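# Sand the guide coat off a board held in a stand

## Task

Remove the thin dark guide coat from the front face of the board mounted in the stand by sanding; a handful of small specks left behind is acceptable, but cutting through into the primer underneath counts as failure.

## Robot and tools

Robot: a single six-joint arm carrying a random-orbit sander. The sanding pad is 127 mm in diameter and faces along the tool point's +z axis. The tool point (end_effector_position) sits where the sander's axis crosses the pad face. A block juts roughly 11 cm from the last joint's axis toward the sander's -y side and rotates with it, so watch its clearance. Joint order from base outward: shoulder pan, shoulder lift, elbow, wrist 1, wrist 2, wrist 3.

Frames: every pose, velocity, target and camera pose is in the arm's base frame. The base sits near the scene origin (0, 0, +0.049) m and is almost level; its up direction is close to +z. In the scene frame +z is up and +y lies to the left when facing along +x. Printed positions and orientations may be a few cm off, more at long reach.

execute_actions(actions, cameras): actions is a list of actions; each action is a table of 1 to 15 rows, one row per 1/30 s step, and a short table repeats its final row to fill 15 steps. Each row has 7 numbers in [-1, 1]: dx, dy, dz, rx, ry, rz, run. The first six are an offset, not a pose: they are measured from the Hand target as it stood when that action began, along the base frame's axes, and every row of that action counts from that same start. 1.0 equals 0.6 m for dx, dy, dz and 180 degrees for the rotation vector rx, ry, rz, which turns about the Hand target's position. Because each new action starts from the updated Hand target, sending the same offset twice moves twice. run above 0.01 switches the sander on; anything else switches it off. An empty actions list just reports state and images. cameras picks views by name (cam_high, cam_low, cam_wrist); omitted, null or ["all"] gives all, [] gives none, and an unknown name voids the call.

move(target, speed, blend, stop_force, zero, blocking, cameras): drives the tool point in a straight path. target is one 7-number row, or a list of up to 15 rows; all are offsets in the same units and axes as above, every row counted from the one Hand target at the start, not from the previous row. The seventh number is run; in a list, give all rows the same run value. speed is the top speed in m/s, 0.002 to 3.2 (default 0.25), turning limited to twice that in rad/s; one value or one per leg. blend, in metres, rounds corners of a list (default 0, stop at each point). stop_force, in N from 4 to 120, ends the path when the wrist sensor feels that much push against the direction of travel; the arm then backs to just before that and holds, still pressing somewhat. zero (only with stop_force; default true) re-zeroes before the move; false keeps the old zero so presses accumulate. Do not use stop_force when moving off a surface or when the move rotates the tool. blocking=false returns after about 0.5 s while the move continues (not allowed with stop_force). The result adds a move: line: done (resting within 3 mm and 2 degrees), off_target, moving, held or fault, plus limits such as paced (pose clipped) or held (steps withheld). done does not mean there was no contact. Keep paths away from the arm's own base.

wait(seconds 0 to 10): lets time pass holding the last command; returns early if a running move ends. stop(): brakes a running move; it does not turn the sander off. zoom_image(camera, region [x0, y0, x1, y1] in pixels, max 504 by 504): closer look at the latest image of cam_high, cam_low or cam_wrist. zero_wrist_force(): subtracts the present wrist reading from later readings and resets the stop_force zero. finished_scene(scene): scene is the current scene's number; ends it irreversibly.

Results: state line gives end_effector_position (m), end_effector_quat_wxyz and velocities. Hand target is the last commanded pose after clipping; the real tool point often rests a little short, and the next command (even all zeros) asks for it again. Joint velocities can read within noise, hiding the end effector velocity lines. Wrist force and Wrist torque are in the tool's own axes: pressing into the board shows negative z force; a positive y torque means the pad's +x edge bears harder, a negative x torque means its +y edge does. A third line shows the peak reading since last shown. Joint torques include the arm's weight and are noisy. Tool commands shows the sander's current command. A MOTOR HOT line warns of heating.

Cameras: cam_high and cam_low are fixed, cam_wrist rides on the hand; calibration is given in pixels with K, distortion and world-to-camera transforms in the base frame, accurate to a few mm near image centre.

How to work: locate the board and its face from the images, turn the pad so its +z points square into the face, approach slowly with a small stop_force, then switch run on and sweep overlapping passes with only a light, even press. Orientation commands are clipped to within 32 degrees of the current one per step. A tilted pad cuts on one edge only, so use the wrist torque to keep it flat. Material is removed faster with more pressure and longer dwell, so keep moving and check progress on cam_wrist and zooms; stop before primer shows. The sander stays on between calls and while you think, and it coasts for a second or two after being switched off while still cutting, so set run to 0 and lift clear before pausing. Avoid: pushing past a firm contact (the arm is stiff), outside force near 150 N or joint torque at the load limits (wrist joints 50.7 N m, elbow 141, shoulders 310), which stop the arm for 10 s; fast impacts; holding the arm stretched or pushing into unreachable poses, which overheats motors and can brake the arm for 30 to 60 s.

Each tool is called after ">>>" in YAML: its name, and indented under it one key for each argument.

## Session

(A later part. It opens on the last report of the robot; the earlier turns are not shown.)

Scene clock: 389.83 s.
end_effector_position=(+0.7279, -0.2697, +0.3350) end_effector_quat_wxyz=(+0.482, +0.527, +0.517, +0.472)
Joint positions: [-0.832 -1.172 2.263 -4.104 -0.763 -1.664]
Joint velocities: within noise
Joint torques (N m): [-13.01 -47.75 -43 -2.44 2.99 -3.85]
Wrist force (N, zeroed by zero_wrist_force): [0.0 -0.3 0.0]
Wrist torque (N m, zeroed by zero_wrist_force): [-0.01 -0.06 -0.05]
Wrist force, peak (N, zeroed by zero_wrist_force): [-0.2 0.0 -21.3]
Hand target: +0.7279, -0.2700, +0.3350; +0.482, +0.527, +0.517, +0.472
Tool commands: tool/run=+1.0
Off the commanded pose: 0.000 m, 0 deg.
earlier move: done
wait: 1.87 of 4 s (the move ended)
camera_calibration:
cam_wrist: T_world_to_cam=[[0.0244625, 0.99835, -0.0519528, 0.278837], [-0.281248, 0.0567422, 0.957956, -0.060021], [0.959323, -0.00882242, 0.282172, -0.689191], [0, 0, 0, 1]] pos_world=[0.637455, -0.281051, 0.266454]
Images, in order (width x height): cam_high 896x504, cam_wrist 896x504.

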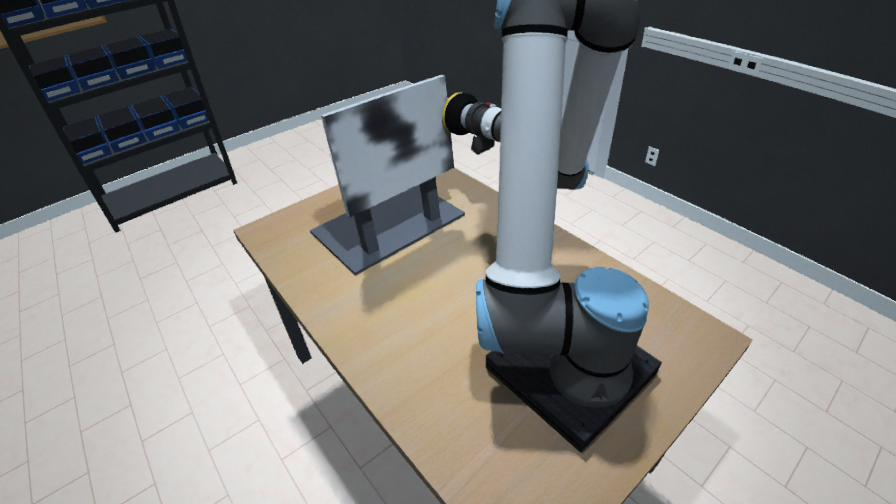

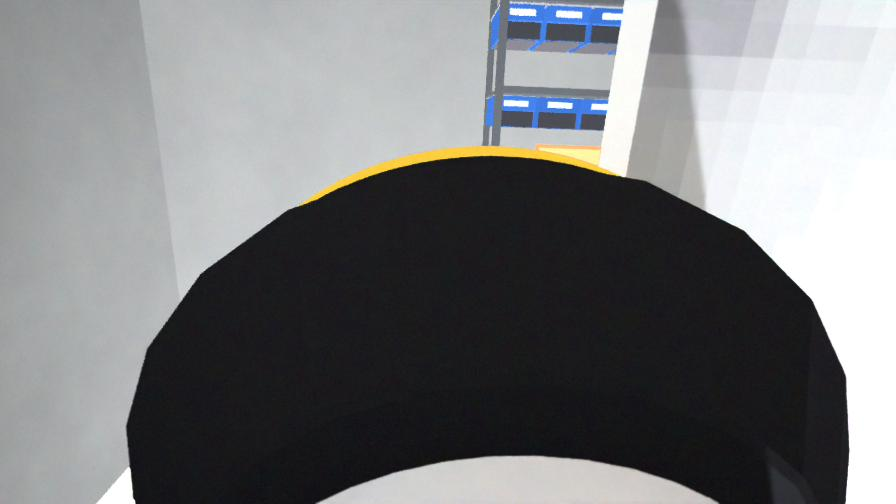

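>>> move:
  target:
    - [0.0202, 0.55, 0.0583, 0, 0, 0, 1]
    - [0.0372, 0.545, 0.0583, 0, 0, 0, 1]
    - [0.0312, 0.2833, 0.0583, 0, 0, 0, 1]
    - [0.0145, 0.2833, 0.0583, 0, 0, 0, 1]
    - [0.0068, 0.45, -0.0667, 0, 0, 0, 1]
    - [0.0238, 0.445, -0.0667, 0, 0, 0, 1]
    - [0.0178, 0.1833, -0.0667, 0, 0, 0, 1]
    - [0.0012, 0.1833, -0.0667, 0, 0, 0, 1]
  speed: [0.3, 0.08, 0.05, 0.1, 0.25, 0.08, 0.05, 0.1]
  cameras: []
  blocking: false

>>> wait:
  seconds: 2.5
  cameras: []

>>> wait:
  seconds: 1.2
  cameras: []

>>> wait:
  seconds: 3
  cameras: []

>>> wait:
  seconds: 5
  cameras: []

>>> move:
  target: [-0.01, -0.2, 0, 0, 0, 0, 1]
  speed: 0.3
  cameras: ["cam_high", "cam_wrist"]

>>> zoom_image:
  camera: "cam_high"
  region: [310, 60, 470, 240]

Scene clock: 403.87 s.
end_effector_position=(+0.7297, -0.1917, +0.3433) end_effector_quat_wxyz=(+0.482, +0.526, +0.517, +0.474) end_effector_velocity=(+0.005, +0.278, +0.029) end_effector_angular_velocity=(+0.001, -0.002, +0.014)
Joint positions: [-0.719 -1.219 2.32 -4.127 -0.871 -1.646]
Joint velocities: [0.434 -0.153 0.169 -0.059 -0.418 0.066]
Joint torques (N m): [28.38 -80.62 -13.43 -7.63 -5.36 4]
Wrist force (N, zeroed by zero_wrist_force): [-0.4 0.2 0.2]
Wrist torque (N m, zeroed by zero_wrist_force): [0.06 -0.03 -0.07]
Wrist force, peak (N, zeroed by zero_wrist_force): [-3.2 -0.4 0.0]
Hand target: +0.7327, -0.1390, +0.3489; +0.482, +0.527, +0.517, +0.472
Tool commands: tool/run=+1.0
Off the commanded pose: 0.058 m, 0 deg.
move: running; path passed 0 of 8 targets
No camera images: "cameras" was empty.

Scene clock: 406.37 s.
end_effector_position=(+0.7486, -0.0142, +0.3700) end_effector_quat_wxyz=(+0.482, +0.527, +0.516, +0.472) end_effector_velocity=(-0.001, -0.048, +0.000) end_effector_angular_velocity=(+0.000, +0.000, +0.002)
Joint positions: [-0.376 -1.288 2.339 -4.098 -1.217 -1.604]
Joint velocities: [-0.099 -0.001 0.001 0.003 0.1 -0.01]
Joint torques (N m): [-12.09 -61.34 -26.28 -0.49 4.89 -2.93]
Wrist force (N, zeroed by zero_wrist_force): [0.3 -0.4 -24.3]
Wrist torque (N m, zeroed by zero_wrist_force): [0.00 -0.09 -0.04]
Wrist force, peak (N, zeroed by zero_wrist_force): [0.4 0.1 -25.4]
Hand target: +0.7484, -0.0228, +0.3700; +0.482, +0.527, +0.517, +0.472
Tool commands: tool/run=+1.0
Off the commanded pose: 0.165 m, 0 deg.
earlier move: running; path passed 2 of 8 targets
wait: 2.50 s; no rest
No camera images: "cameras" was empty.

Scene clock: 407.57 s.
end_effector_position=(+0.7472, -0.0741, +0.3700) end_effector_quat_wxyz=(+0.482, +0.527, +0.516, +0.472) end_effector_velocity=(-0.001, -0.049, +0.000) end_effector_angular_velocity=(+0.000, +0.000, +0.001)
Joint positions: [-0.493 -1.285 2.334 -4.091 -1.1 -1.617]
Joint velocities: [-0.094 0.006 -0.01 0.008 0.094 -0.01]
Joint torques (N m): [-19.54 -32.89 -53.94 0.09 4.62 -2.9]
Wrist force (N, zeroed by zero_wrist_force): [0.9 0.2 -22.2]
Wrist torque (N m, zeroed by zero_wrist_force): [0.06 -0.19 -0.08]
Wrist force, peak (N, zeroed by zero_wrist_force): [0.1 -0.1 -24.9]
Hand target: +0.7470, -0.0827, +0.3700; +0.482, +0.527, +0.517, +0.472
Tool commands: tool/run=+1.0
Off the commanded pose: 0.116 m, 0 deg.
earlier move: running; path passed 2 of 8 targets
wait: 1.20 s; no rest
No camera images: "cameras" was empty.

Scene clock: 410.57 s.
end_effector_position=(+0.7404, -0.0807, +0.2950) end_effector_quat_wxyz=(+0.482, +0.527, +0.516, +0.472) end_effector_velocity=(-0.001, -0.049, +0.000) end_effector_angular_velocity=(+0.000, +0.000, +0.002)
Joint positions: [-0.513 -1.135 2.362 -4.268 -1.081 -1.619]
Joint velocities: [-0.093 0.005 -0.012 0.012 0.095 -0.011]
Joint torques (N m): [-12.8 -41.87 -45.65 -0.34 4.71 -3.42]
Wrist force (N, zeroed by zero_wrist_force): [0.1 0.3 -22.4]
Wrist torque (N m, zeroed by zero_wrist_force): [0.09 -0.07 -0.08]
Wrist force, peak (N, zeroed by zero_wrist_force): [0.9 0.7 -23.1]
Hand target: +0.7402, -0.0893, +0.2950; +0.482, +0.527, +0.517, +0.472
Tool commands: tool/run=+1.0
Off the commanded pose: 0.080 m, 0 deg.
earlier move: running; path passed 6 of 8 targets
wait: 3.00 s; no rest
No camera images: "cameras" was empty.

Scene clock: 412.57 s.
end_effector_position=(+0.7289, -0.1599, +0.2949) end_effector_quat_wxyz=(+0.482, +0.527, +0.517, +0.472) end_effector_velocity=(-0.002, +0.000, +0.000) end_effector_angular_velocity=(+0.000, +0.000, +0.001)
Joint positions: [-0.667 -1.13 2.35 -4.251 -0.926 -1.638]
Joint velocities: [-0.004 -0.002 0.004 -0.002 0.005 0]
Joint torques (N m): [-12.2 -76.31 -8.38 -6.15 3.29 -3.28]
Wrist force (N, zeroed by zero_wrist_force): [0.0 0.3 -0.2]
Wrist torque (N m, zeroed by zero_wrist_force): [0.07 -0.05 -0.03]
Wrist force, peak (N, zeroed by zero_wrist_force): [0.1 0.2 -22.8]
Hand target: +0.7286, -0.1600, +0.2950; +0.482, +0.527, +0.517, +0.472
Tool commands: tool/run=+1.0
Off the commanded pose: 0.000 m, 0 deg.
earlier move: done
wait: 2.00 of 5 s (the move ended)
No camera images: "cameras" was empty.

Scene clock: 413.73 s.
end_effector_position=(+0.7226, -0.2798, +0.2950) end_effector_quat_wxyz=(+0.482, +0.527, +0.517, +0.472)
Joint positions: [-0.852 -1.095 2.269 -4.184 -0.743 -1.668]
Joint velocities: within noise
Joint torques (N m): [-7.54 -52.09 -37.86 -2.75 2.97 -3.26]
Wrist force (N, zeroed by zero_wrist_force): [0.1 0.0 -0.1]
Wrist torque (N m, zeroed by zero_wrist_force): [0.02 -0.07 -0.05]
Wrist force, peak (N, zeroed by zero_wrist_force): [3.4 0.0 -0.1]
Hand target: +0.7226, -0.2800, +0.2950; +0.482, +0.527, +0.517, +0.472
Off the commanded pose: 0.000 m, 0 deg.
move: done
camera_calibration:
cam_wrist: T_world_to_cam=[[0.0244625, 0.99835, -0.0519528, 0.287072], [-0.281248, 0.0567422, 0.957956, -0.0226146], [0.959323, -0.00882242, 0.282172, -0.67291], [0, 0, 0, 1]] pos_world=[0.632155, -0.291251, 0.226454]
Images, in order (width x height): cam_high 896x504, cam_wrist 896x504.

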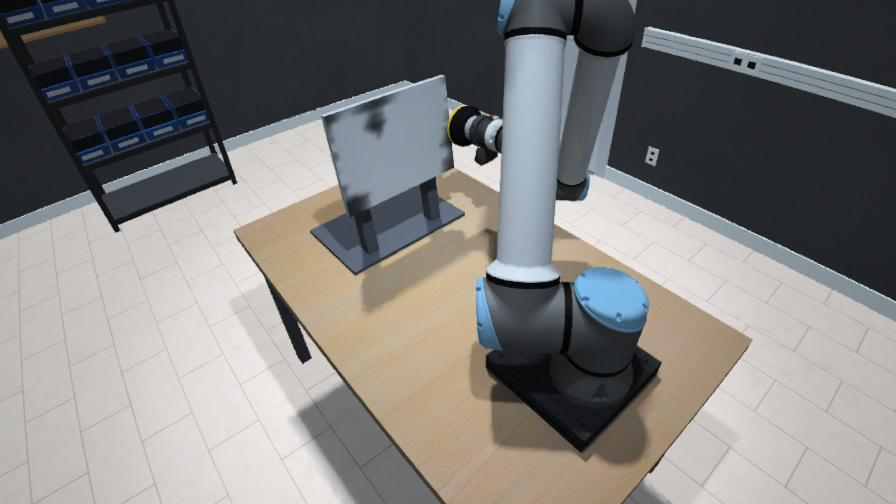

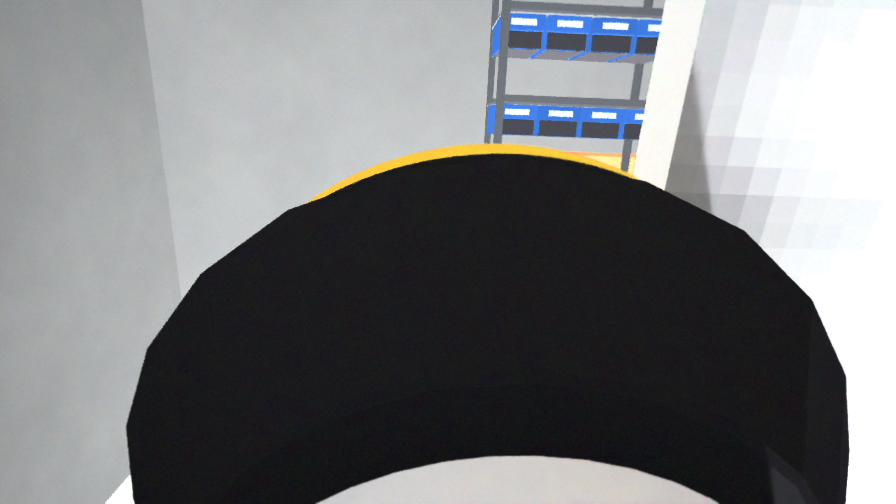

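Scaled by 2.800 from the camera's 896x504 image, which has a finer 1280x720 frame.

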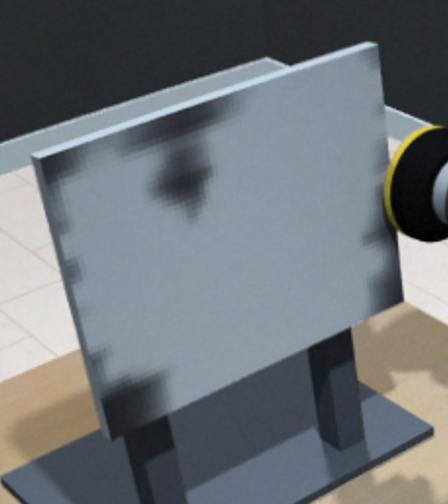

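>>> move:
  target:
    - [0.0100, 0.075, 0.0083, 0, 0, 0, 1]
    - [0.0247, 0.075, 0.0070, 0, 0, 0, 1]
    - [0.0048, 0.075, -0.2167, 0, 0, 0, 1]
    - [-0.0120, 0.075, -0.2167, 0, 0, 0, 1]
  speed: [0.15, 0.06, 0.04, 0.1]
  cameras: []
  blocking: false

>>> wait:
  seconds: 1.2
  cameras: []

>>> wait:
  seconds: 1.3
  cameras: []

>>> wait:
  seconds: 4
  cameras: []

Scene clock: 426.17 s.
end_effector_position=(+0.7287, -0.2420, +0.2990) end_effector_quat_wxyz=(+0.482, +0.526, +0.517, +0.473) end_effector_velocity=(+0.030, +0.059, +0.000) end_effector_angular_velocity=(+0.007, +0.007, -0.002)
Joint positions: [-0.794 -1.113 2.291 -4.196 -0.8 -1.658]
Joint velocities: [0.126 -0.002 -0.003 -0.001 -0.127 0.022]
Joint torques (N m): [14.57 -72.09 -39.18 -5.06 -4.74 3.4]
Wrist force (N, zeroed by zero_wrist_force): [1.2 0.5 -0.4]
Wrist torque (N m, zeroed by zero_wrist_force): [0.06 -0.20 -0.06]
Wrist force, peak (N, zeroed by zero_wrist_force): [2.3 0.3 -0.2]
Hand target: +0.7360, -0.2350, +0.2993; +0.482, +0.527, +0.517, +0.472
Tool commands: tool/run=+1.0
Off the commanded pose: 0.135 m, 0 deg.
move: running; path passed 1 of 4 targets
No camera images: "cameras" was empty.

Scene clock: 427.37 s.
end_effector_position=(+0.7339, -0.2350, +0.2600) end_effector_quat_wxyz=(+0.482, +0.527, +0.517, +0.472) end_effector_velocity=(-0.003, +0.000, -0.040) end_effector_angular_velocity=(+0.000, +0.000, +0.000)
Joint positions: [-0.776 -1.033 2.288 -4.275 -0.818 -1.655]
Joint velocities: [-0.005 0.08 0.004 -0.083 0.005 -0.001]
Joint torques (N m): [-10.84 -48.72 -11.81 -5.55 3.08 -2.83]
Wrist force (N, zeroed by zero_wrist_force): [0.6 -0.1 -18.1]
Wrist torque (N m, zeroed by zero_wrist_force): [-0.01 0.26 -0.08]
Wrist force, peak (N, zeroed by zero_wrist_force): [0.4 0.1 -18.7]
Hand target: +0.7334, -0.2350, +0.2532; +0.482, +0.527, +0.517, +0.472
Tool commands: tool/run=+1.0
Off the commanded pose: 0.097 m, 0 deg.
earlier move: running; path passed 2 of 4 targets
wait: 1.20 s; no rest
No camera images: "cameras" was empty.

Scene clock: 428.67 s.
end_effector_position=(+0.7293, -0.2350, +0.2085) end_effector_quat_wxyz=(+0.482, +0.527, +0.517, +0.472) end_effector_velocity=(-0.004, -0.001, -0.040) end_effector_angular_velocity=(+0.000, -0.001, -0.001)
Joint positions: [-0.783 -0.927 2.288 -4.38 -0.812 -1.656]
Joint velocities: [-0.006 0.083 -0.004 -0.079 0.005 -0.001]
Joint torques (N m): [-7.92 -50.12 -34.61 -5.99 2.57 -3.11]
Wrist force (N, zeroed by zero_wrist_force): [0.3 0.1 -16.3]
Wrist torque (N m, zeroed by zero_wrist_force): [0.00 0.26 -0.08]
Wrist force, peak (N, zeroed by zero_wrist_force): [0.0 0.1 -18.5]
Hand target: +0.7288, -0.2350, +0.2015; +0.482, +0.527, +0.517, +0.472
Tool commands: tool/run=+1.0
Off the commanded pose: 0.046 m, 0 deg.
earlier move: running; path passed 2 of 4 targets
wait: 1.30 s; no rest
No camera images: "cameras" was empty.

Scene clock: 430.17 s.
end_effector_position=(+0.7157, -0.2350, +0.1650) end_effector_quat_wxyz=(+0.482, +0.527, +0.517, +0.472) end_effector_velocity=(-0.003, +0.000, -0.001) end_effector_angular_velocity=(+0.000, +0.000, +0.000)
Joint positions: [-0.802 -0.839 2.297 -4.476 -0.793 -1.659]
Joint velocities: [-0.004 0.001 0.004 -0.005 0.004 0]
Joint torques (N m): [-14.15 -58.37 5.06 -5.8 3.18 -3.29]
Wrist force (N, zeroed by zero_wrist_force): [0.7 -0.3 -0.3]
Wrist torque (N m, zeroed by zero_wrist_force): [0.00 -0.18 -0.09]
Wrist force, peak (N, zeroed by zero_wrist_force): [0.3 -0.2 -16.1]
Hand target: +0.7154, -0.2350, +0.1649; +0.482, +0.527, +0.517, +0.472
Tool commands: tool/run=+1.0
Off the commanded pose: 0.000 m, 0 deg.
earlier move: done
wait: 1.50 of 4 s (the move ended)
No camera images: "cameras" was empty.

>>> move:
  target:
    - [0.0518, 0.4917, 0.4583, 0, 0, 0, 1]
    - [0.0687, 0.487, 0.4583, 0, 0, 0, 1]
    - [0.0625, 0.225, 0.4583, 0, 0, 0, 1]
    - [0.0458, 0.225, 0.4583, 0, 0, 0, 1]
    - [0.0427, 0.4417, 0.3667, 0, 0, 0, 1]
    - [0.0590, 0.437, 0.3667, 0, 0, 0, 1]
    - [0.0563, 0.325, 0.3667, 0, 0, 0, 1]
    - [0.0396, 0.325, 0.3667, 0, 0, 0, 1]
  speed: [0.3, 0.08, 0.06, 0.1, 0.25, 0.08, 0.04, 0.1]
  cameras: []
  blocking: false

>>> wait:
  seconds: 2.5
  cameras: []

>>> wait:
  seconds: 1.2
  cameras: []

>>> wait:
  seconds: 2.5
  cameras: []

>>> wait:
  seconds: 5
  cameras: []

Scene clock: 436.93 s.
end_effector_position=(+0.7208, -0.1761, +0.2183) end_effector_quat_wxyz=(+0.482, +0.525, +0.516, +0.474) end_effector_velocity=(+0.018, +0.205, +0.189) end_effector_angular_velocity=(+0.000, -0.015, +0.011)
Joint positions: [-0.707 -0.96 2.347 -4.419 -0.884 -1.64]
Joint velocities: [0.353 -0.436 0.137 0.249 -0.338 0.061]
Joint torques (N m): [26.24 -90.71 3.4 0.18 -4.48 2.69]
Wrist force (N, zeroed by zero_wrist_force): [0.0 -0.5 0.1]
Wrist torque (N m, zeroed by zero_wrist_force): [0.00 -0.08 -0.07]
Wrist force, peak (N, zeroed by zero_wrist_force): [-1.9 -2.2 -0.4]
Hand target: +0.7255, -0.1391, +0.2543; +0.482, +0.527, +0.517, +0.472
Tool commands: tool/run=+1.0
Off the commanded pose: 0.216 m, 0 deg.
move: running; path passed 0 of 8 targets
No camera images: "cameras" was empty.

Scene clock: 439.43 s.
end_effector_position=(+0.7549, -0.0131, +0.4399) end_effector_quat_wxyz=(+0.482, +0.527, +0.516, +0.472) end_effector_velocity=(-0.002, -0.061, +0.000) end_effector_angular_velocity=(+0.000, +0.000, -0.001)
Joint positions: [-0.369 -1.407 2.292 -3.933 -1.224 -1.604]
Joint velocities: [-0.121 -0.002 0.002 0.004 0.119 -0.012]
Joint torques (N m): [-11.16 -57.16 -31.12 -1.59 4.62 -2.66]
Wrist force (N, zeroed by zero_wrist_force): [0.4 -0.1 -21.1]
Wrist torque (N m, zeroed by zero_wrist_force): [0.44 -0.08 -0.07]
Wrist force, peak (N, zeroed by zero_wrist_force): [0.4 -0.3 -22.0]
Hand target: +0.7547, -0.0236, +0.4399; +0.482, +0.527, +0.517, +0.472
Tool commands: tool/run=+1.0
Off the commanded pose: 0.063 m, 0 deg.
earlier move: running; path passed 2 of 8 targets
wait: 2.50 s; no rest
No camera images: "cameras" was empty.

Scene clock: 440.63 s.
end_effector_position=(+0.7532, -0.0849, +0.4399) end_effector_quat_wxyz=(+0.482, +0.527, +0.516, +0.472) end_effector_velocity=(-0.001, -0.060, +0.000) end_effector_angular_velocity=(+0.000, +0.000, -0.001)
Joint positions: [-0.507 -1.402 2.285 -3.925 -1.086 -1.618]
Joint velocities: [-0.112 0.011 -0.014 0.009 0.11 -0.013]
Joint torques (N m): [-11.25 -32.22 -56.37 -0.3 4.57 -3.3]
Wrist force (N, zeroed by zero_wrist_force): [0.2 -0.2 -17.6]
Wrist torque (N m, zeroed by zero_wrist_force): [0.37 -0.08 -0.13]
Wrist force, peak (N, zeroed by zero_wrist_force): [0.5 -0.1 -21.1]
Hand target: +0.7530, -0.0954, +0.4399; +0.482, +0.527, +0.517, +0.472
Tool commands: tool/run=+1.0
Off the commanded pose: 0.072 m, 0 deg.
earlier move: running; path passed 2 of 8 targets
wait: 1.20 s; no rest
No camera images: "cameras" was empty.

Scene clock: 443.13 s.
end_effector_position=(+0.7496, -0.0232, +0.3850) end_effector_quat_wxyz=(+0.482, +0.527, +0.517, +0.472) end_effector_velocity=(-0.001, -0.040, +0.000) end_effector_angular_velocity=(+0.000, +0.000, +0.000)
Joint positions: [-0.393 -1.315 2.331 -4.062 -1.2 -1.606]
Joint velocities: [-0.08 0 0 0.003 0.079 -0.008]
Joint torques (N m): [-11.82 -58.27 -28.67 -1.79 4.13 -3.65]
Wrist force (N, zeroed by zero_wrist_force): [0.4 0.0 -19.9]
Wrist torque (N m, zeroed by zero_wrist_force): [0.01 -0.13 -0.06]
Wrist force, peak (N, zeroed by zero_wrist_force): [0.4 0.0 -24.5]
Hand target: +0.7494, -0.0300, +0.3850; +0.482, +0.527, +0.517, +0.472
Tool commands: tool/run=+1.0
Off the commanded pose: 0.020 m, 0 deg.
earlier move: running; path passed 6 of 8 targets
wait: 2.50 s; no rest
No camera images: "cameras" was empty.

Scene clock: 443.97 s.
end_effector_position=(+0.7395, -0.0399, +0.3850) end_effector_quat_wxyz=(+0.482, +0.527, +0.517, +0.472) end_effector_velocity=(-0.003, -0.001, +0.000) end_effector_angular_velocity=(+0.000, +0.000, -0.001)
Joint positions: [-0.435 -1.327 2.349 -4.066 -1.158 -1.61]
Joint velocities: [-0.004 -0.003 0.005 -0.001 0.004 0]
Joint torques (N m): [-10.6 -69.25 -18.37 -5.77 2.61 -4.13]
Wrist force (N, zeroed by zero_wrist_force): [0.1 0.0 0.5]
Wrist torque (N m, zeroed by zero_wrist_force): [0.05 0.01 -0.06]
Wrist force, peak (N, zeroed by zero_wrist_force): [0.2 -0.1 -19.2]
Hand target: +0.7392, -0.0400, +0.3850; +0.482, +0.527, +0.517, +0.472
Tool commands: tool/run=+1.0
Off the commanded pose: 0.000 m, 0 deg.
earlier move: done
wait: 0.83 of 5 s (the move ended)
No camera images: "cameras" was empty.

>>> move:
  target:
    - [0.0147, 0.3167, 0.1083, 0, 0, 0, 1]
    - [0.0338, 0.3167, 0.107, 0, 0, 0, 1]
    - [-0.0053, 0.3167, -0.3333, 0, 0, 0, 1]
    - [-0.0068, 0.25, -0.3333, 0, 0, 0, 1]
    - [-0.0235, 0.25, -0.3333, 0, 0, 0, 1]
  speed: [0.25, 0.08, 0.06, 0.03, 0.1]
  cameras: []
  blocking: false

>>> wait:
  seconds: 1.6
  cameras: []

>>> wait:
  seconds: 1.5
  cameras: []

>>> wait:
  seconds: 1.5
  cameras: []

>>> wait:
  seconds: 1.5
  cameras: []

>>> wait:
  seconds: 5
  cameras: []

>>> move:
  target: [-0.013, -0.65, 0.2, 0, 0, 0, 1]
  speed: 0.4
  cameras: ["cam_high", "cam_wrist"]

>>> zoom_image:
  camera: "cam_high"
  region: [310, 60, 470, 240]

Scene clock: 453.83 s.
end_effector_position=(+0.7408, +0.0244, +0.4075) end_effector_quat_wxyz=(+0.482, +0.525, +0.517, +0.474) end_effector_velocity=(+0.006, +0.223, +0.077) end_effector_angular_velocity=(+0.001, -0.006, +0.014)
Joint positions: [-0.305 -1.367 2.335 -4.02 -1.282 -1.597]
Joint velocities: [0.46 -0.112 -0.078 0.172 -0.443 0.044]
Joint torques (N m): [19.15 -68.79 -48.28 -1.56 -5.32 2.81]
Wrist force (N, zeroed by zero_wrist_force): [0.1 -0.2 0.2]
Wrist torque (N m, zeroed by zero_wrist_force): [0.00 -0.03 -0.06]
Wrist force, peak (N, zeroed by zero_wrist_force): [-2.7 -1.0 0.5]
Hand target: +0.7441, +0.0659, +0.4212; +0.482, +0.527, +0.517, +0.472
Tool commands: tool/run=+1.0
Off the commanded pose: 0.239 m, 0 deg.
move: running; path passed 0 of 5 targets
No camera images: "cameras" was empty.

Scene clock: 455.43 s.
end_effector_position=(+0.7550, +0.1500, +0.3997) end_effector_quat_wxyz=(+0.482, +0.527, +0.517, +0.472) end_effector_velocity=(-0.005, +0.000, -0.060) end_effector_angular_velocity=(+0.000, +0.000, +0.000)
Joint positions: [-0.038 -1.305 2.268 -4.016 -1.553 -1.573]
Joint velocities: [0 0.098 0.037 -0.135 0 0]
Joint torques (N m): [2.08 -33.19 -25.87 -6.13 -1.22 3.01]
Wrist force (N, zeroed by zero_wrist_force): [0.4 -0.3 -15.1]
Wrist torque (N m, zeroed by zero_wrist_force): [0.03 -0.42 -0.10]
Wrist force, peak (N, zeroed by zero_wrist_force): [0.4 -0.3 -15.1]
Hand target: +0.7542, +0.1500, +0.3893; +0.482, +0.527, +0.517, +0.472
Tool commands: tool/run=+1.0
Off the commanded pose: 0.220 m, 0 deg.
earlier move: running; path passed 2 of 5 targets
wait: 1.60 s; no rest
No camera images: "cameras" was empty.

Scene clock: 456.93 s.
end_effector_position=(+0.7470, +0.1500, +0.3101) end_effector_quat_wxyz=(+0.482, +0.527, +0.517, +0.472) end_effector_velocity=(-0.006, +0.001, -0.060) end_effector_angular_velocity=(+0.000, +0.001, +0.001)
Joint positions: [-0.039 -1.144 2.31 -4.218 -1.552 -1.573]
Joint velocities: [0 0.116 0.018 -0.134 0 0]
Joint torques (N m): [-14.68 -44.27 -17.79 -6.11 3.11 -2.77]
Wrist force (N, zeroed by zero_wrist_force): [0.7 0.3 -16.2]
Wrist torque (N m, zeroed by zero_wrist_force): [0.08 -0.51 -0.10]
Wrist force, peak (N, zeroed by zero_wrist_force): [0.7 0.5 -16.9]
Hand target: +0.7462, +0.1500, +0.2999; +0.482, +0.527, +0.517, +0.472
Tool commands: tool/run=+1.0
Off the commanded pose: 0.133 m, 0 deg.
earlier move: running; path passed 2 of 5 targets
wait: 1.50 s; no rest
No camera images: "cameras" was empty.

Scene clock: 458.43 s.
end_effector_position=(+0.7389, +0.1500, +0.2209) end_effector_quat_wxyz=(+0.482, +0.527, +0.517, +0.472) end_effector_velocity=(-0.006, +0.000, -0.060) end_effector_angular_velocity=(+0.000, +0.001, +0.000)
Joint positions: [-0.04 -0.961 2.321 -4.412 -1.551 -1.573]
Joint velocities: [-0.001 0.128 -0.003 -0.124 0 0]
Joint torques (N m): [-12.74 -50.19 -37.17 -6.65 2.14 -3.4]
Wrist force (N, zeroed by zero_wrist_force): [0.5 0.0 -11.2]
Wrist torque (N m, zeroed by zero_wrist_force): [0.03 -0.34 -0.12]
Wrist force, peak (N, zeroed by zero_wrist_force): [0.3 0.3 -16.7]
Hand target: +0.7383, +0.1500, +0.2106; +0.482, +0.527, +0.517, +0.472
Tool commands: tool/run=+1.0
Off the commanded pose: 0.056 m, 0 deg.
earlier move: running; path passed 2 of 5 targets
wait: 1.50 s; no rest
No camera images: "cameras" was empty.

Scene clock: 459.93 s.
end_effector_position=(+0.7354, +0.1236, +0.1849) end_effector_quat_wxyz=(+0.482, +0.527, +0.517, +0.472) end_effector_velocity=(-0.001, -0.029, +0.000) end_effector_angular_velocity=(+0.000, +0.000, +0.001)
Joint positions: [-0.095 -0.885 2.331 -4.498 -1.496 -1.578]
Joint velocities: [-0.062 -0.003 0.016 -0.013 0.063 -0.006]
Joint torques (N m): [-16.64 -81.78 -6.51 -4.16 4.69 -3.04]
Wrist force (N, zeroed by zero_wrist_force): [0.7 0.1 -20.4]
Wrist torque (N m, zeroed by zero_wrist_force): [-0.10 -0.40 -0.07]
Wrist force, peak (N, zeroed by zero_wrist_force): [0.7 -0.3 -20.4]
Hand target: +0.7353, +0.1185, +0.1850; +0.482, +0.527, +0.517, +0.472
Tool commands: tool/run=+1.0
Off the commanded pose: 0.017 m, 0 deg.
earlier move: running; path passed 3 of 5 targets
wait: 1.50 s; no rest
No camera images: "cameras" was empty.

Scene clock: 460.77 s.
end_effector_position=(+0.7255, +0.1101, +0.1850) end_effector_quat_wxyz=(+0.482, +0.527, +0.517, +0.472) end_effector_velocity=(-0.003, -0.002, +0.000) end_effector_angular_velocity=(+0.000, +0.000, -0.002)
Joint positions: [-0.127 -0.889 2.356 -4.52 -1.464 -1.581]
Joint velocities: [-0.004 -0.001 0.006 -0.005 0.002 0]
Joint torques (N m): [-12.87 -82.23 4.72 -5.92 2.68 -3.5]
Wrist force (N, zeroed by zero_wrist_force): [0.2 -0.1 0.0]
Wrist torque (N m, zeroed by zero_wrist_force): [0.05 -0.06 -0.07]
Wrist force, peak (N, zeroed by zero_wrist_force): [1.2 -0.3 -21.8]
Hand target: +0.7251, +0.1100, +0.1850; +0.482, +0.527, +0.517, +0.472
Tool commands: tool/run=+1.0
Off the commanded pose: 0.000 m, 0 deg.
earlier move: done
wait: 0.83 of 5 s (the move ended)
No camera images: "cameras" was empty.

Scene clock: 462.70 s.
end_effector_position=(+0.7173, -0.2799, +0.3049) end_effector_quat_wxyz=(+0.482, +0.527, +0.517, +0.472)
Joint positions: [-0.86 -1.119 2.277 -4.168 -0.735 -1.67]
Joint velocities: within noise
Joint torques (N m): [-13.42 -78.93 -39.38 -2.2 3.17 -3.92]
Wrist force (N, zeroed by zero_wrist_force): [0.2 0.3 0.3]
Wrist torque (N m, zeroed by zero_wrist_force): [0.06 -0.08 -0.04]
Wrist force, peak (N, zeroed by zero_wrist_force): [3.7 -1.1 0.2]
Hand target: +0.7173, -0.2800, +0.3050; +0.482, +0.527, +0.517, +0.472
Off the commanded pose: 0.000 m, 0 deg.
move: done
camera_calibration:
cam_wrist: T_world_to_cam=[[0.0244635, 0.99835, -0.0519521, 0.287822], [-0.281275, 0.056742, 0.957948, -0.0336886], [0.959315, -0.00882192, 0.282199, -0.670553], [0, 0, 0, 1]] pos_world=[0.626755, -0.291351, 0.236454]
Images, in order (width x height): cam_high 896x504, cam_wrist 896x504.

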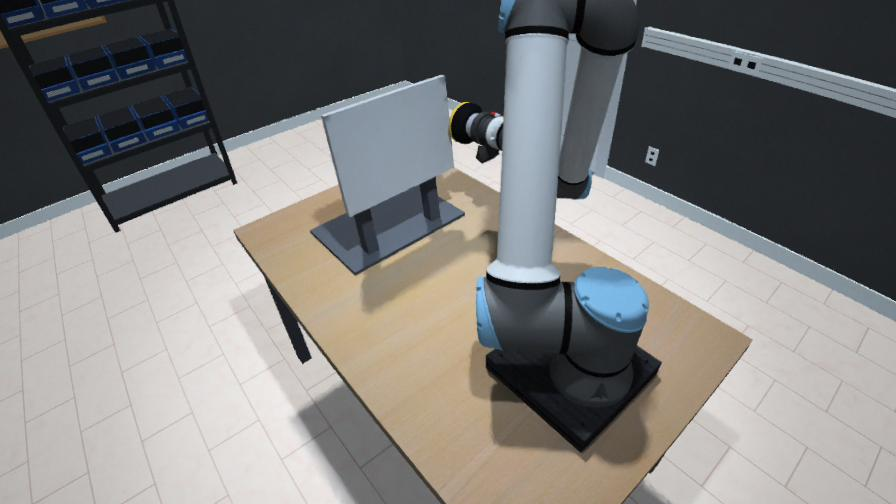

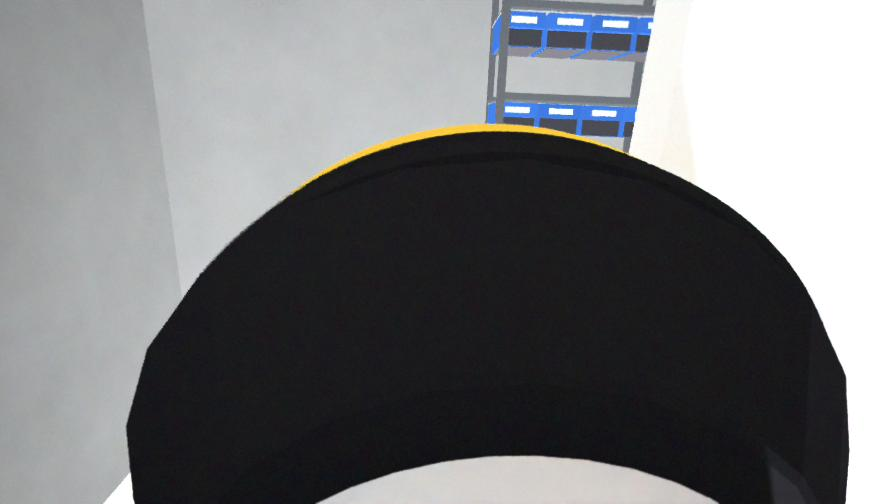

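Scaled by 2.800 from the camera's 896x504 image, which has a finer 1280x720 frame.

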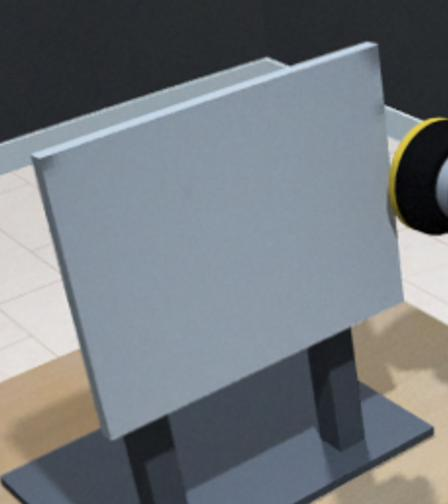

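>>> zoom_image:
  camera: "cam_high"
  region: [318, 70, 398, 140]

>>> zoom_image:
  camera: "cam_high"
  region: [390, 70, 470, 140]

>>> zoom_image:
  camera: "cam_high"
  region: [330, 150, 460, 230]

Scaled by 6.300 from the camera's 896x504 image, which has a finer 1280x720 frame.

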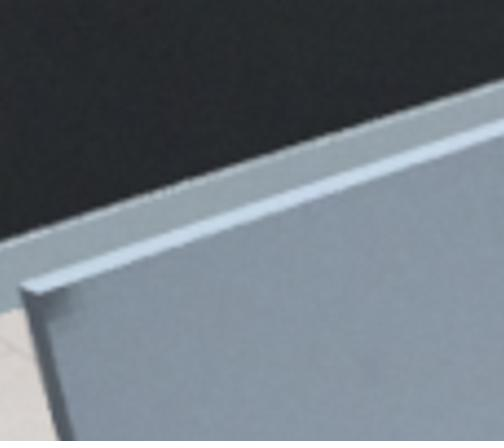

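Scaled by 6.300 from the camera's 896x504 image, which has a finer 1280x720 frame.

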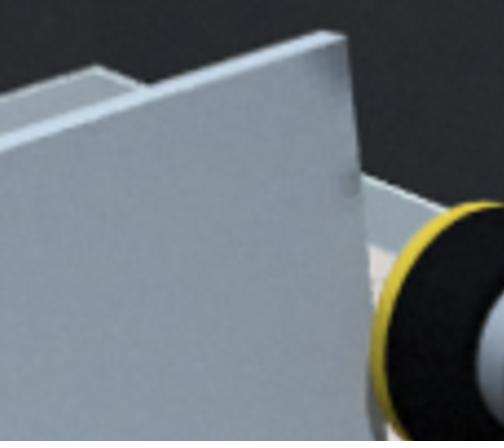

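Scaled by 3.877 from the camera's 896x504 image, which has a finer 1280x720 frame.

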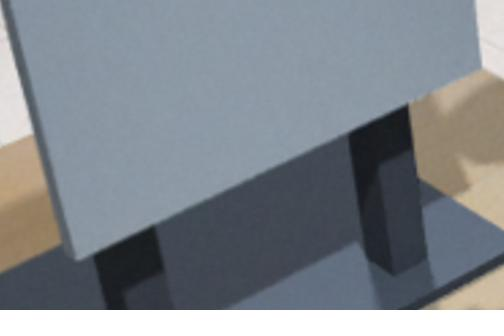

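>>> move:
  target:
    - [0.0378, 0.075, 0.2333, 0, 0, 0, 1]
    - [0.0550, 0.075, 0.232, 0, 0, 0, 1]
    - [0.0423, 0.075, 0.0917, 0, 0, 0, 1]
    - [0.0256, 0.075, 0.0917, 0, 0, 0, 1]
    - [0.0512, 0.7, 0.225, 0, 0, 0, 1]
    - [0.0685, 0.7, 0.224, 0, 0, 0, 1]
    - [0.0660, 0.6917, 0.2, 0, 0, 0, 1]
    - [0.0493, 0.6917, 0.2, 0, 0, 0, 1]
  speed: [0.3, 0.06, 0.04, 0.1, 0.3, 0.06, 0.015, 0.1]
  cameras: []
  blocking: true

>>> move:
  target:
    - [-0.025, 0, 0, 0, 0, 0, 0]
    - [-0.06, -0.7, -0.2, 0, 0, 0, 0]
  speed: 0.4
  cameras: ["cam_high", "cam_wrist"]

>>> zoom_image:
  camera: "cam_high"
  region: [318, 70, 398, 140]

>>> zoom_image:
  camera: "cam_high"
  region: [390, 70, 470, 140]

>>> zoom_image:
  camera: "cam_high"
  region: [318, 70, 468, 230]

Scene clock: 482.90 s.
end_effector_position=(+0.7471, +0.1350, +0.4250) end_effector_quat_wxyz=(+0.482, +0.527, +0.517, +0.472)
Joint positions: [-0.07 -1.365 2.278 -3.967 -1.521 -1.576]
Joint velocities: within noise
Joint torques (N m): [-14.71 -75.52 -25.36 -6.48 3.32 -2.6]
Wrist force (N, zeroed by zero_wrist_force): [-0.1 -0.2 0.8]
Wrist torque (N m, zeroed by zero_wrist_force): [0.00 0.01 -0.07]
Wrist force, peak (N, zeroed by zero_wrist_force): [0.0 -0.6 -14.6]
Hand target: +0.7469, +0.1350, +0.4250; +0.482, +0.527, +0.517, +0.472
Off the commanded pose: 0.000 m, 0 deg.
move: done
No camera images: "cameras" was empty.

Scene clock: 485.00 s.
end_effector_position=(+0.7108, -0.2847, +0.3051) end_effector_quat_wxyz=(+0.482, +0.527, +0.517, +0.472)
Joint positions: [-0.876 -1.123 2.284 -4.168 -0.719 -1.673]
Joint velocities: within noise
Joint torques (N m): [-13.19 -49.96 -39.22 -1.39 4.17 -3.42]
Wrist force (N, zeroed by zero_wrist_force): [0.0 0.5 0.1]
Wrist torque (N m, zeroed by zero_wrist_force): [0.08 -0.06 0.02]
Wrist force, peak (N, zeroed by zero_wrist_force): [3.6 0.4 -0.2]
Hand target: +0.7109, -0.2850, +0.3050; +0.482, +0.527, +0.517, +0.472
Off the commanded pose: 0.000 m, 0 deg.
move: done
camera_calibration:
cam_wrist: T_world_to_cam=[[0.0245816, 0.998343, -0.0520243, 0.292719], [-0.281149, 0.0568435, 0.957979, -0.0353673], [0.959349, -0.00892202, 0.282081, -0.664506], [0, 0, 0, 1]] pos_world=[0.620355, -0.296152, 0.236554]
Images, in order (width x height): cam_high 896x504, cam_wrist 896x504.

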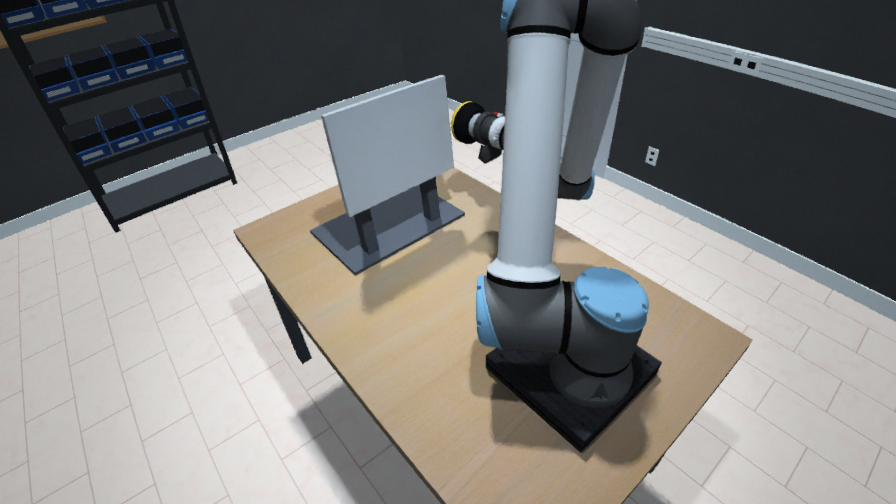

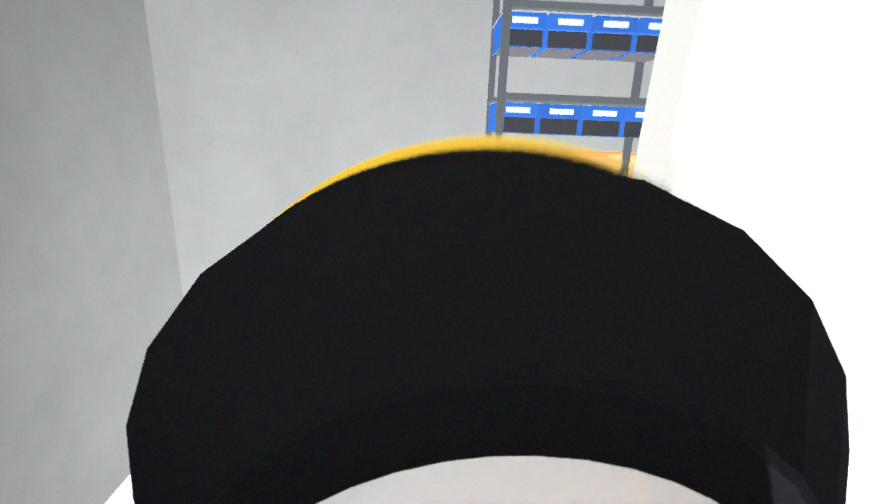

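Scaled by 6.300 from the camera's 896x504 image, which has a finer 1280x720 frame.

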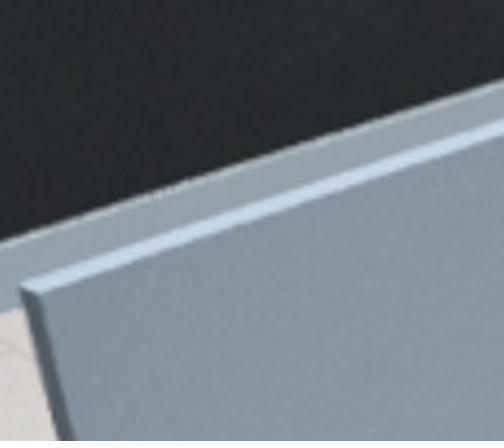

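Scaled by 6.300 from the camera's 896x504 image, which has a finer 1280x720 frame.

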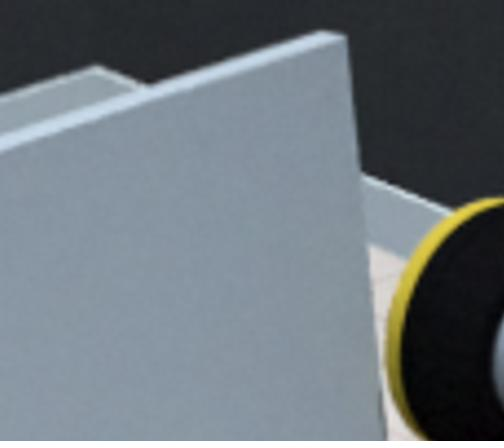

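Scaled by 3.150 from the camera's 896x504 image, which has a finer 1280x720 frame.

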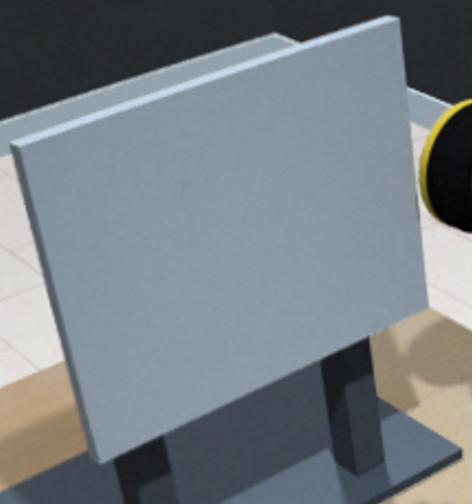

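>>> move:
  target: [-0.1, -0.15, 0.35, 0, 0, 0, 0]
  speed: 0.4
  cameras: ["cam_high"]

>>> zoom_image:
  camera: "cam_high"
  region: [410, 100, 470, 190]

Scene clock: 490.07 s.
end_effector_position=(+0.6509, -0.3750, +0.5149) end_effector_quat_wxyz=(+0.482, +0.527, +0.517, +0.472)
Joint positions: [-1.072 -1.472 2.179 -3.672 -0.526 -1.725]
Joint velocities: within noise
Joint torques (N m): [-14.69 -62.84 -58.07 -0.23 4.77 -3.41]
Wrist force (N, zeroed by zero_wrist_force): [0.5 0.0 0.2]
Wrist torque (N m, zeroed by zero_wrist_force): [0.04 -0.10 0.03]
Wrist force, peak (N, zeroed by zero_wrist_force): [1.7 -2.7 1.2]
Hand target: +0.6509, -0.3750, +0.5150; +0.482, +0.527, +0.517, +0.472
Off the commanded pose: 0.000 m, 0 deg.
move: done
Images, in order (width x height): cam_high 896x504.

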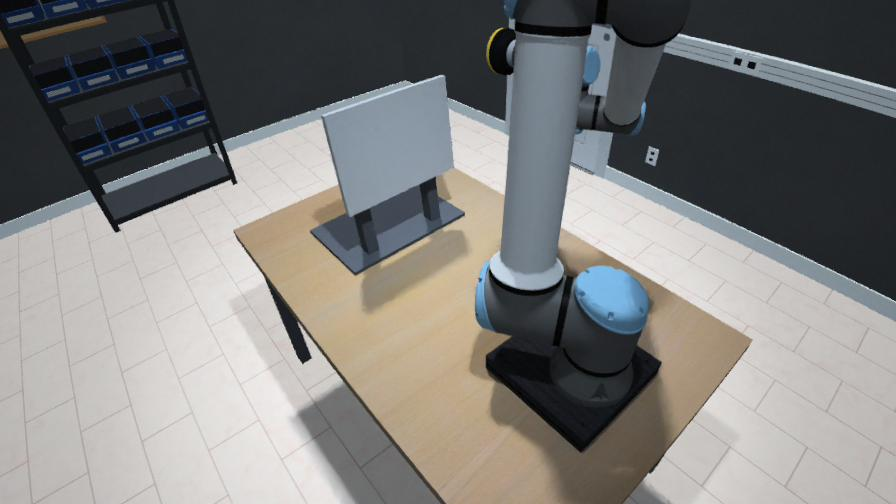

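Scaled by 5.600 from the camera's 896x504 image, which has a finer 1280x720 frame.

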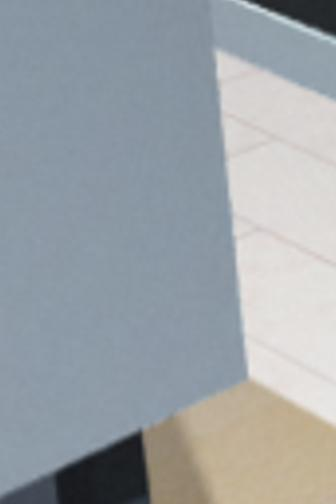

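Clean everywhere.

>>> finished_scene:
  scene: 1

The scene is finished: the task was done.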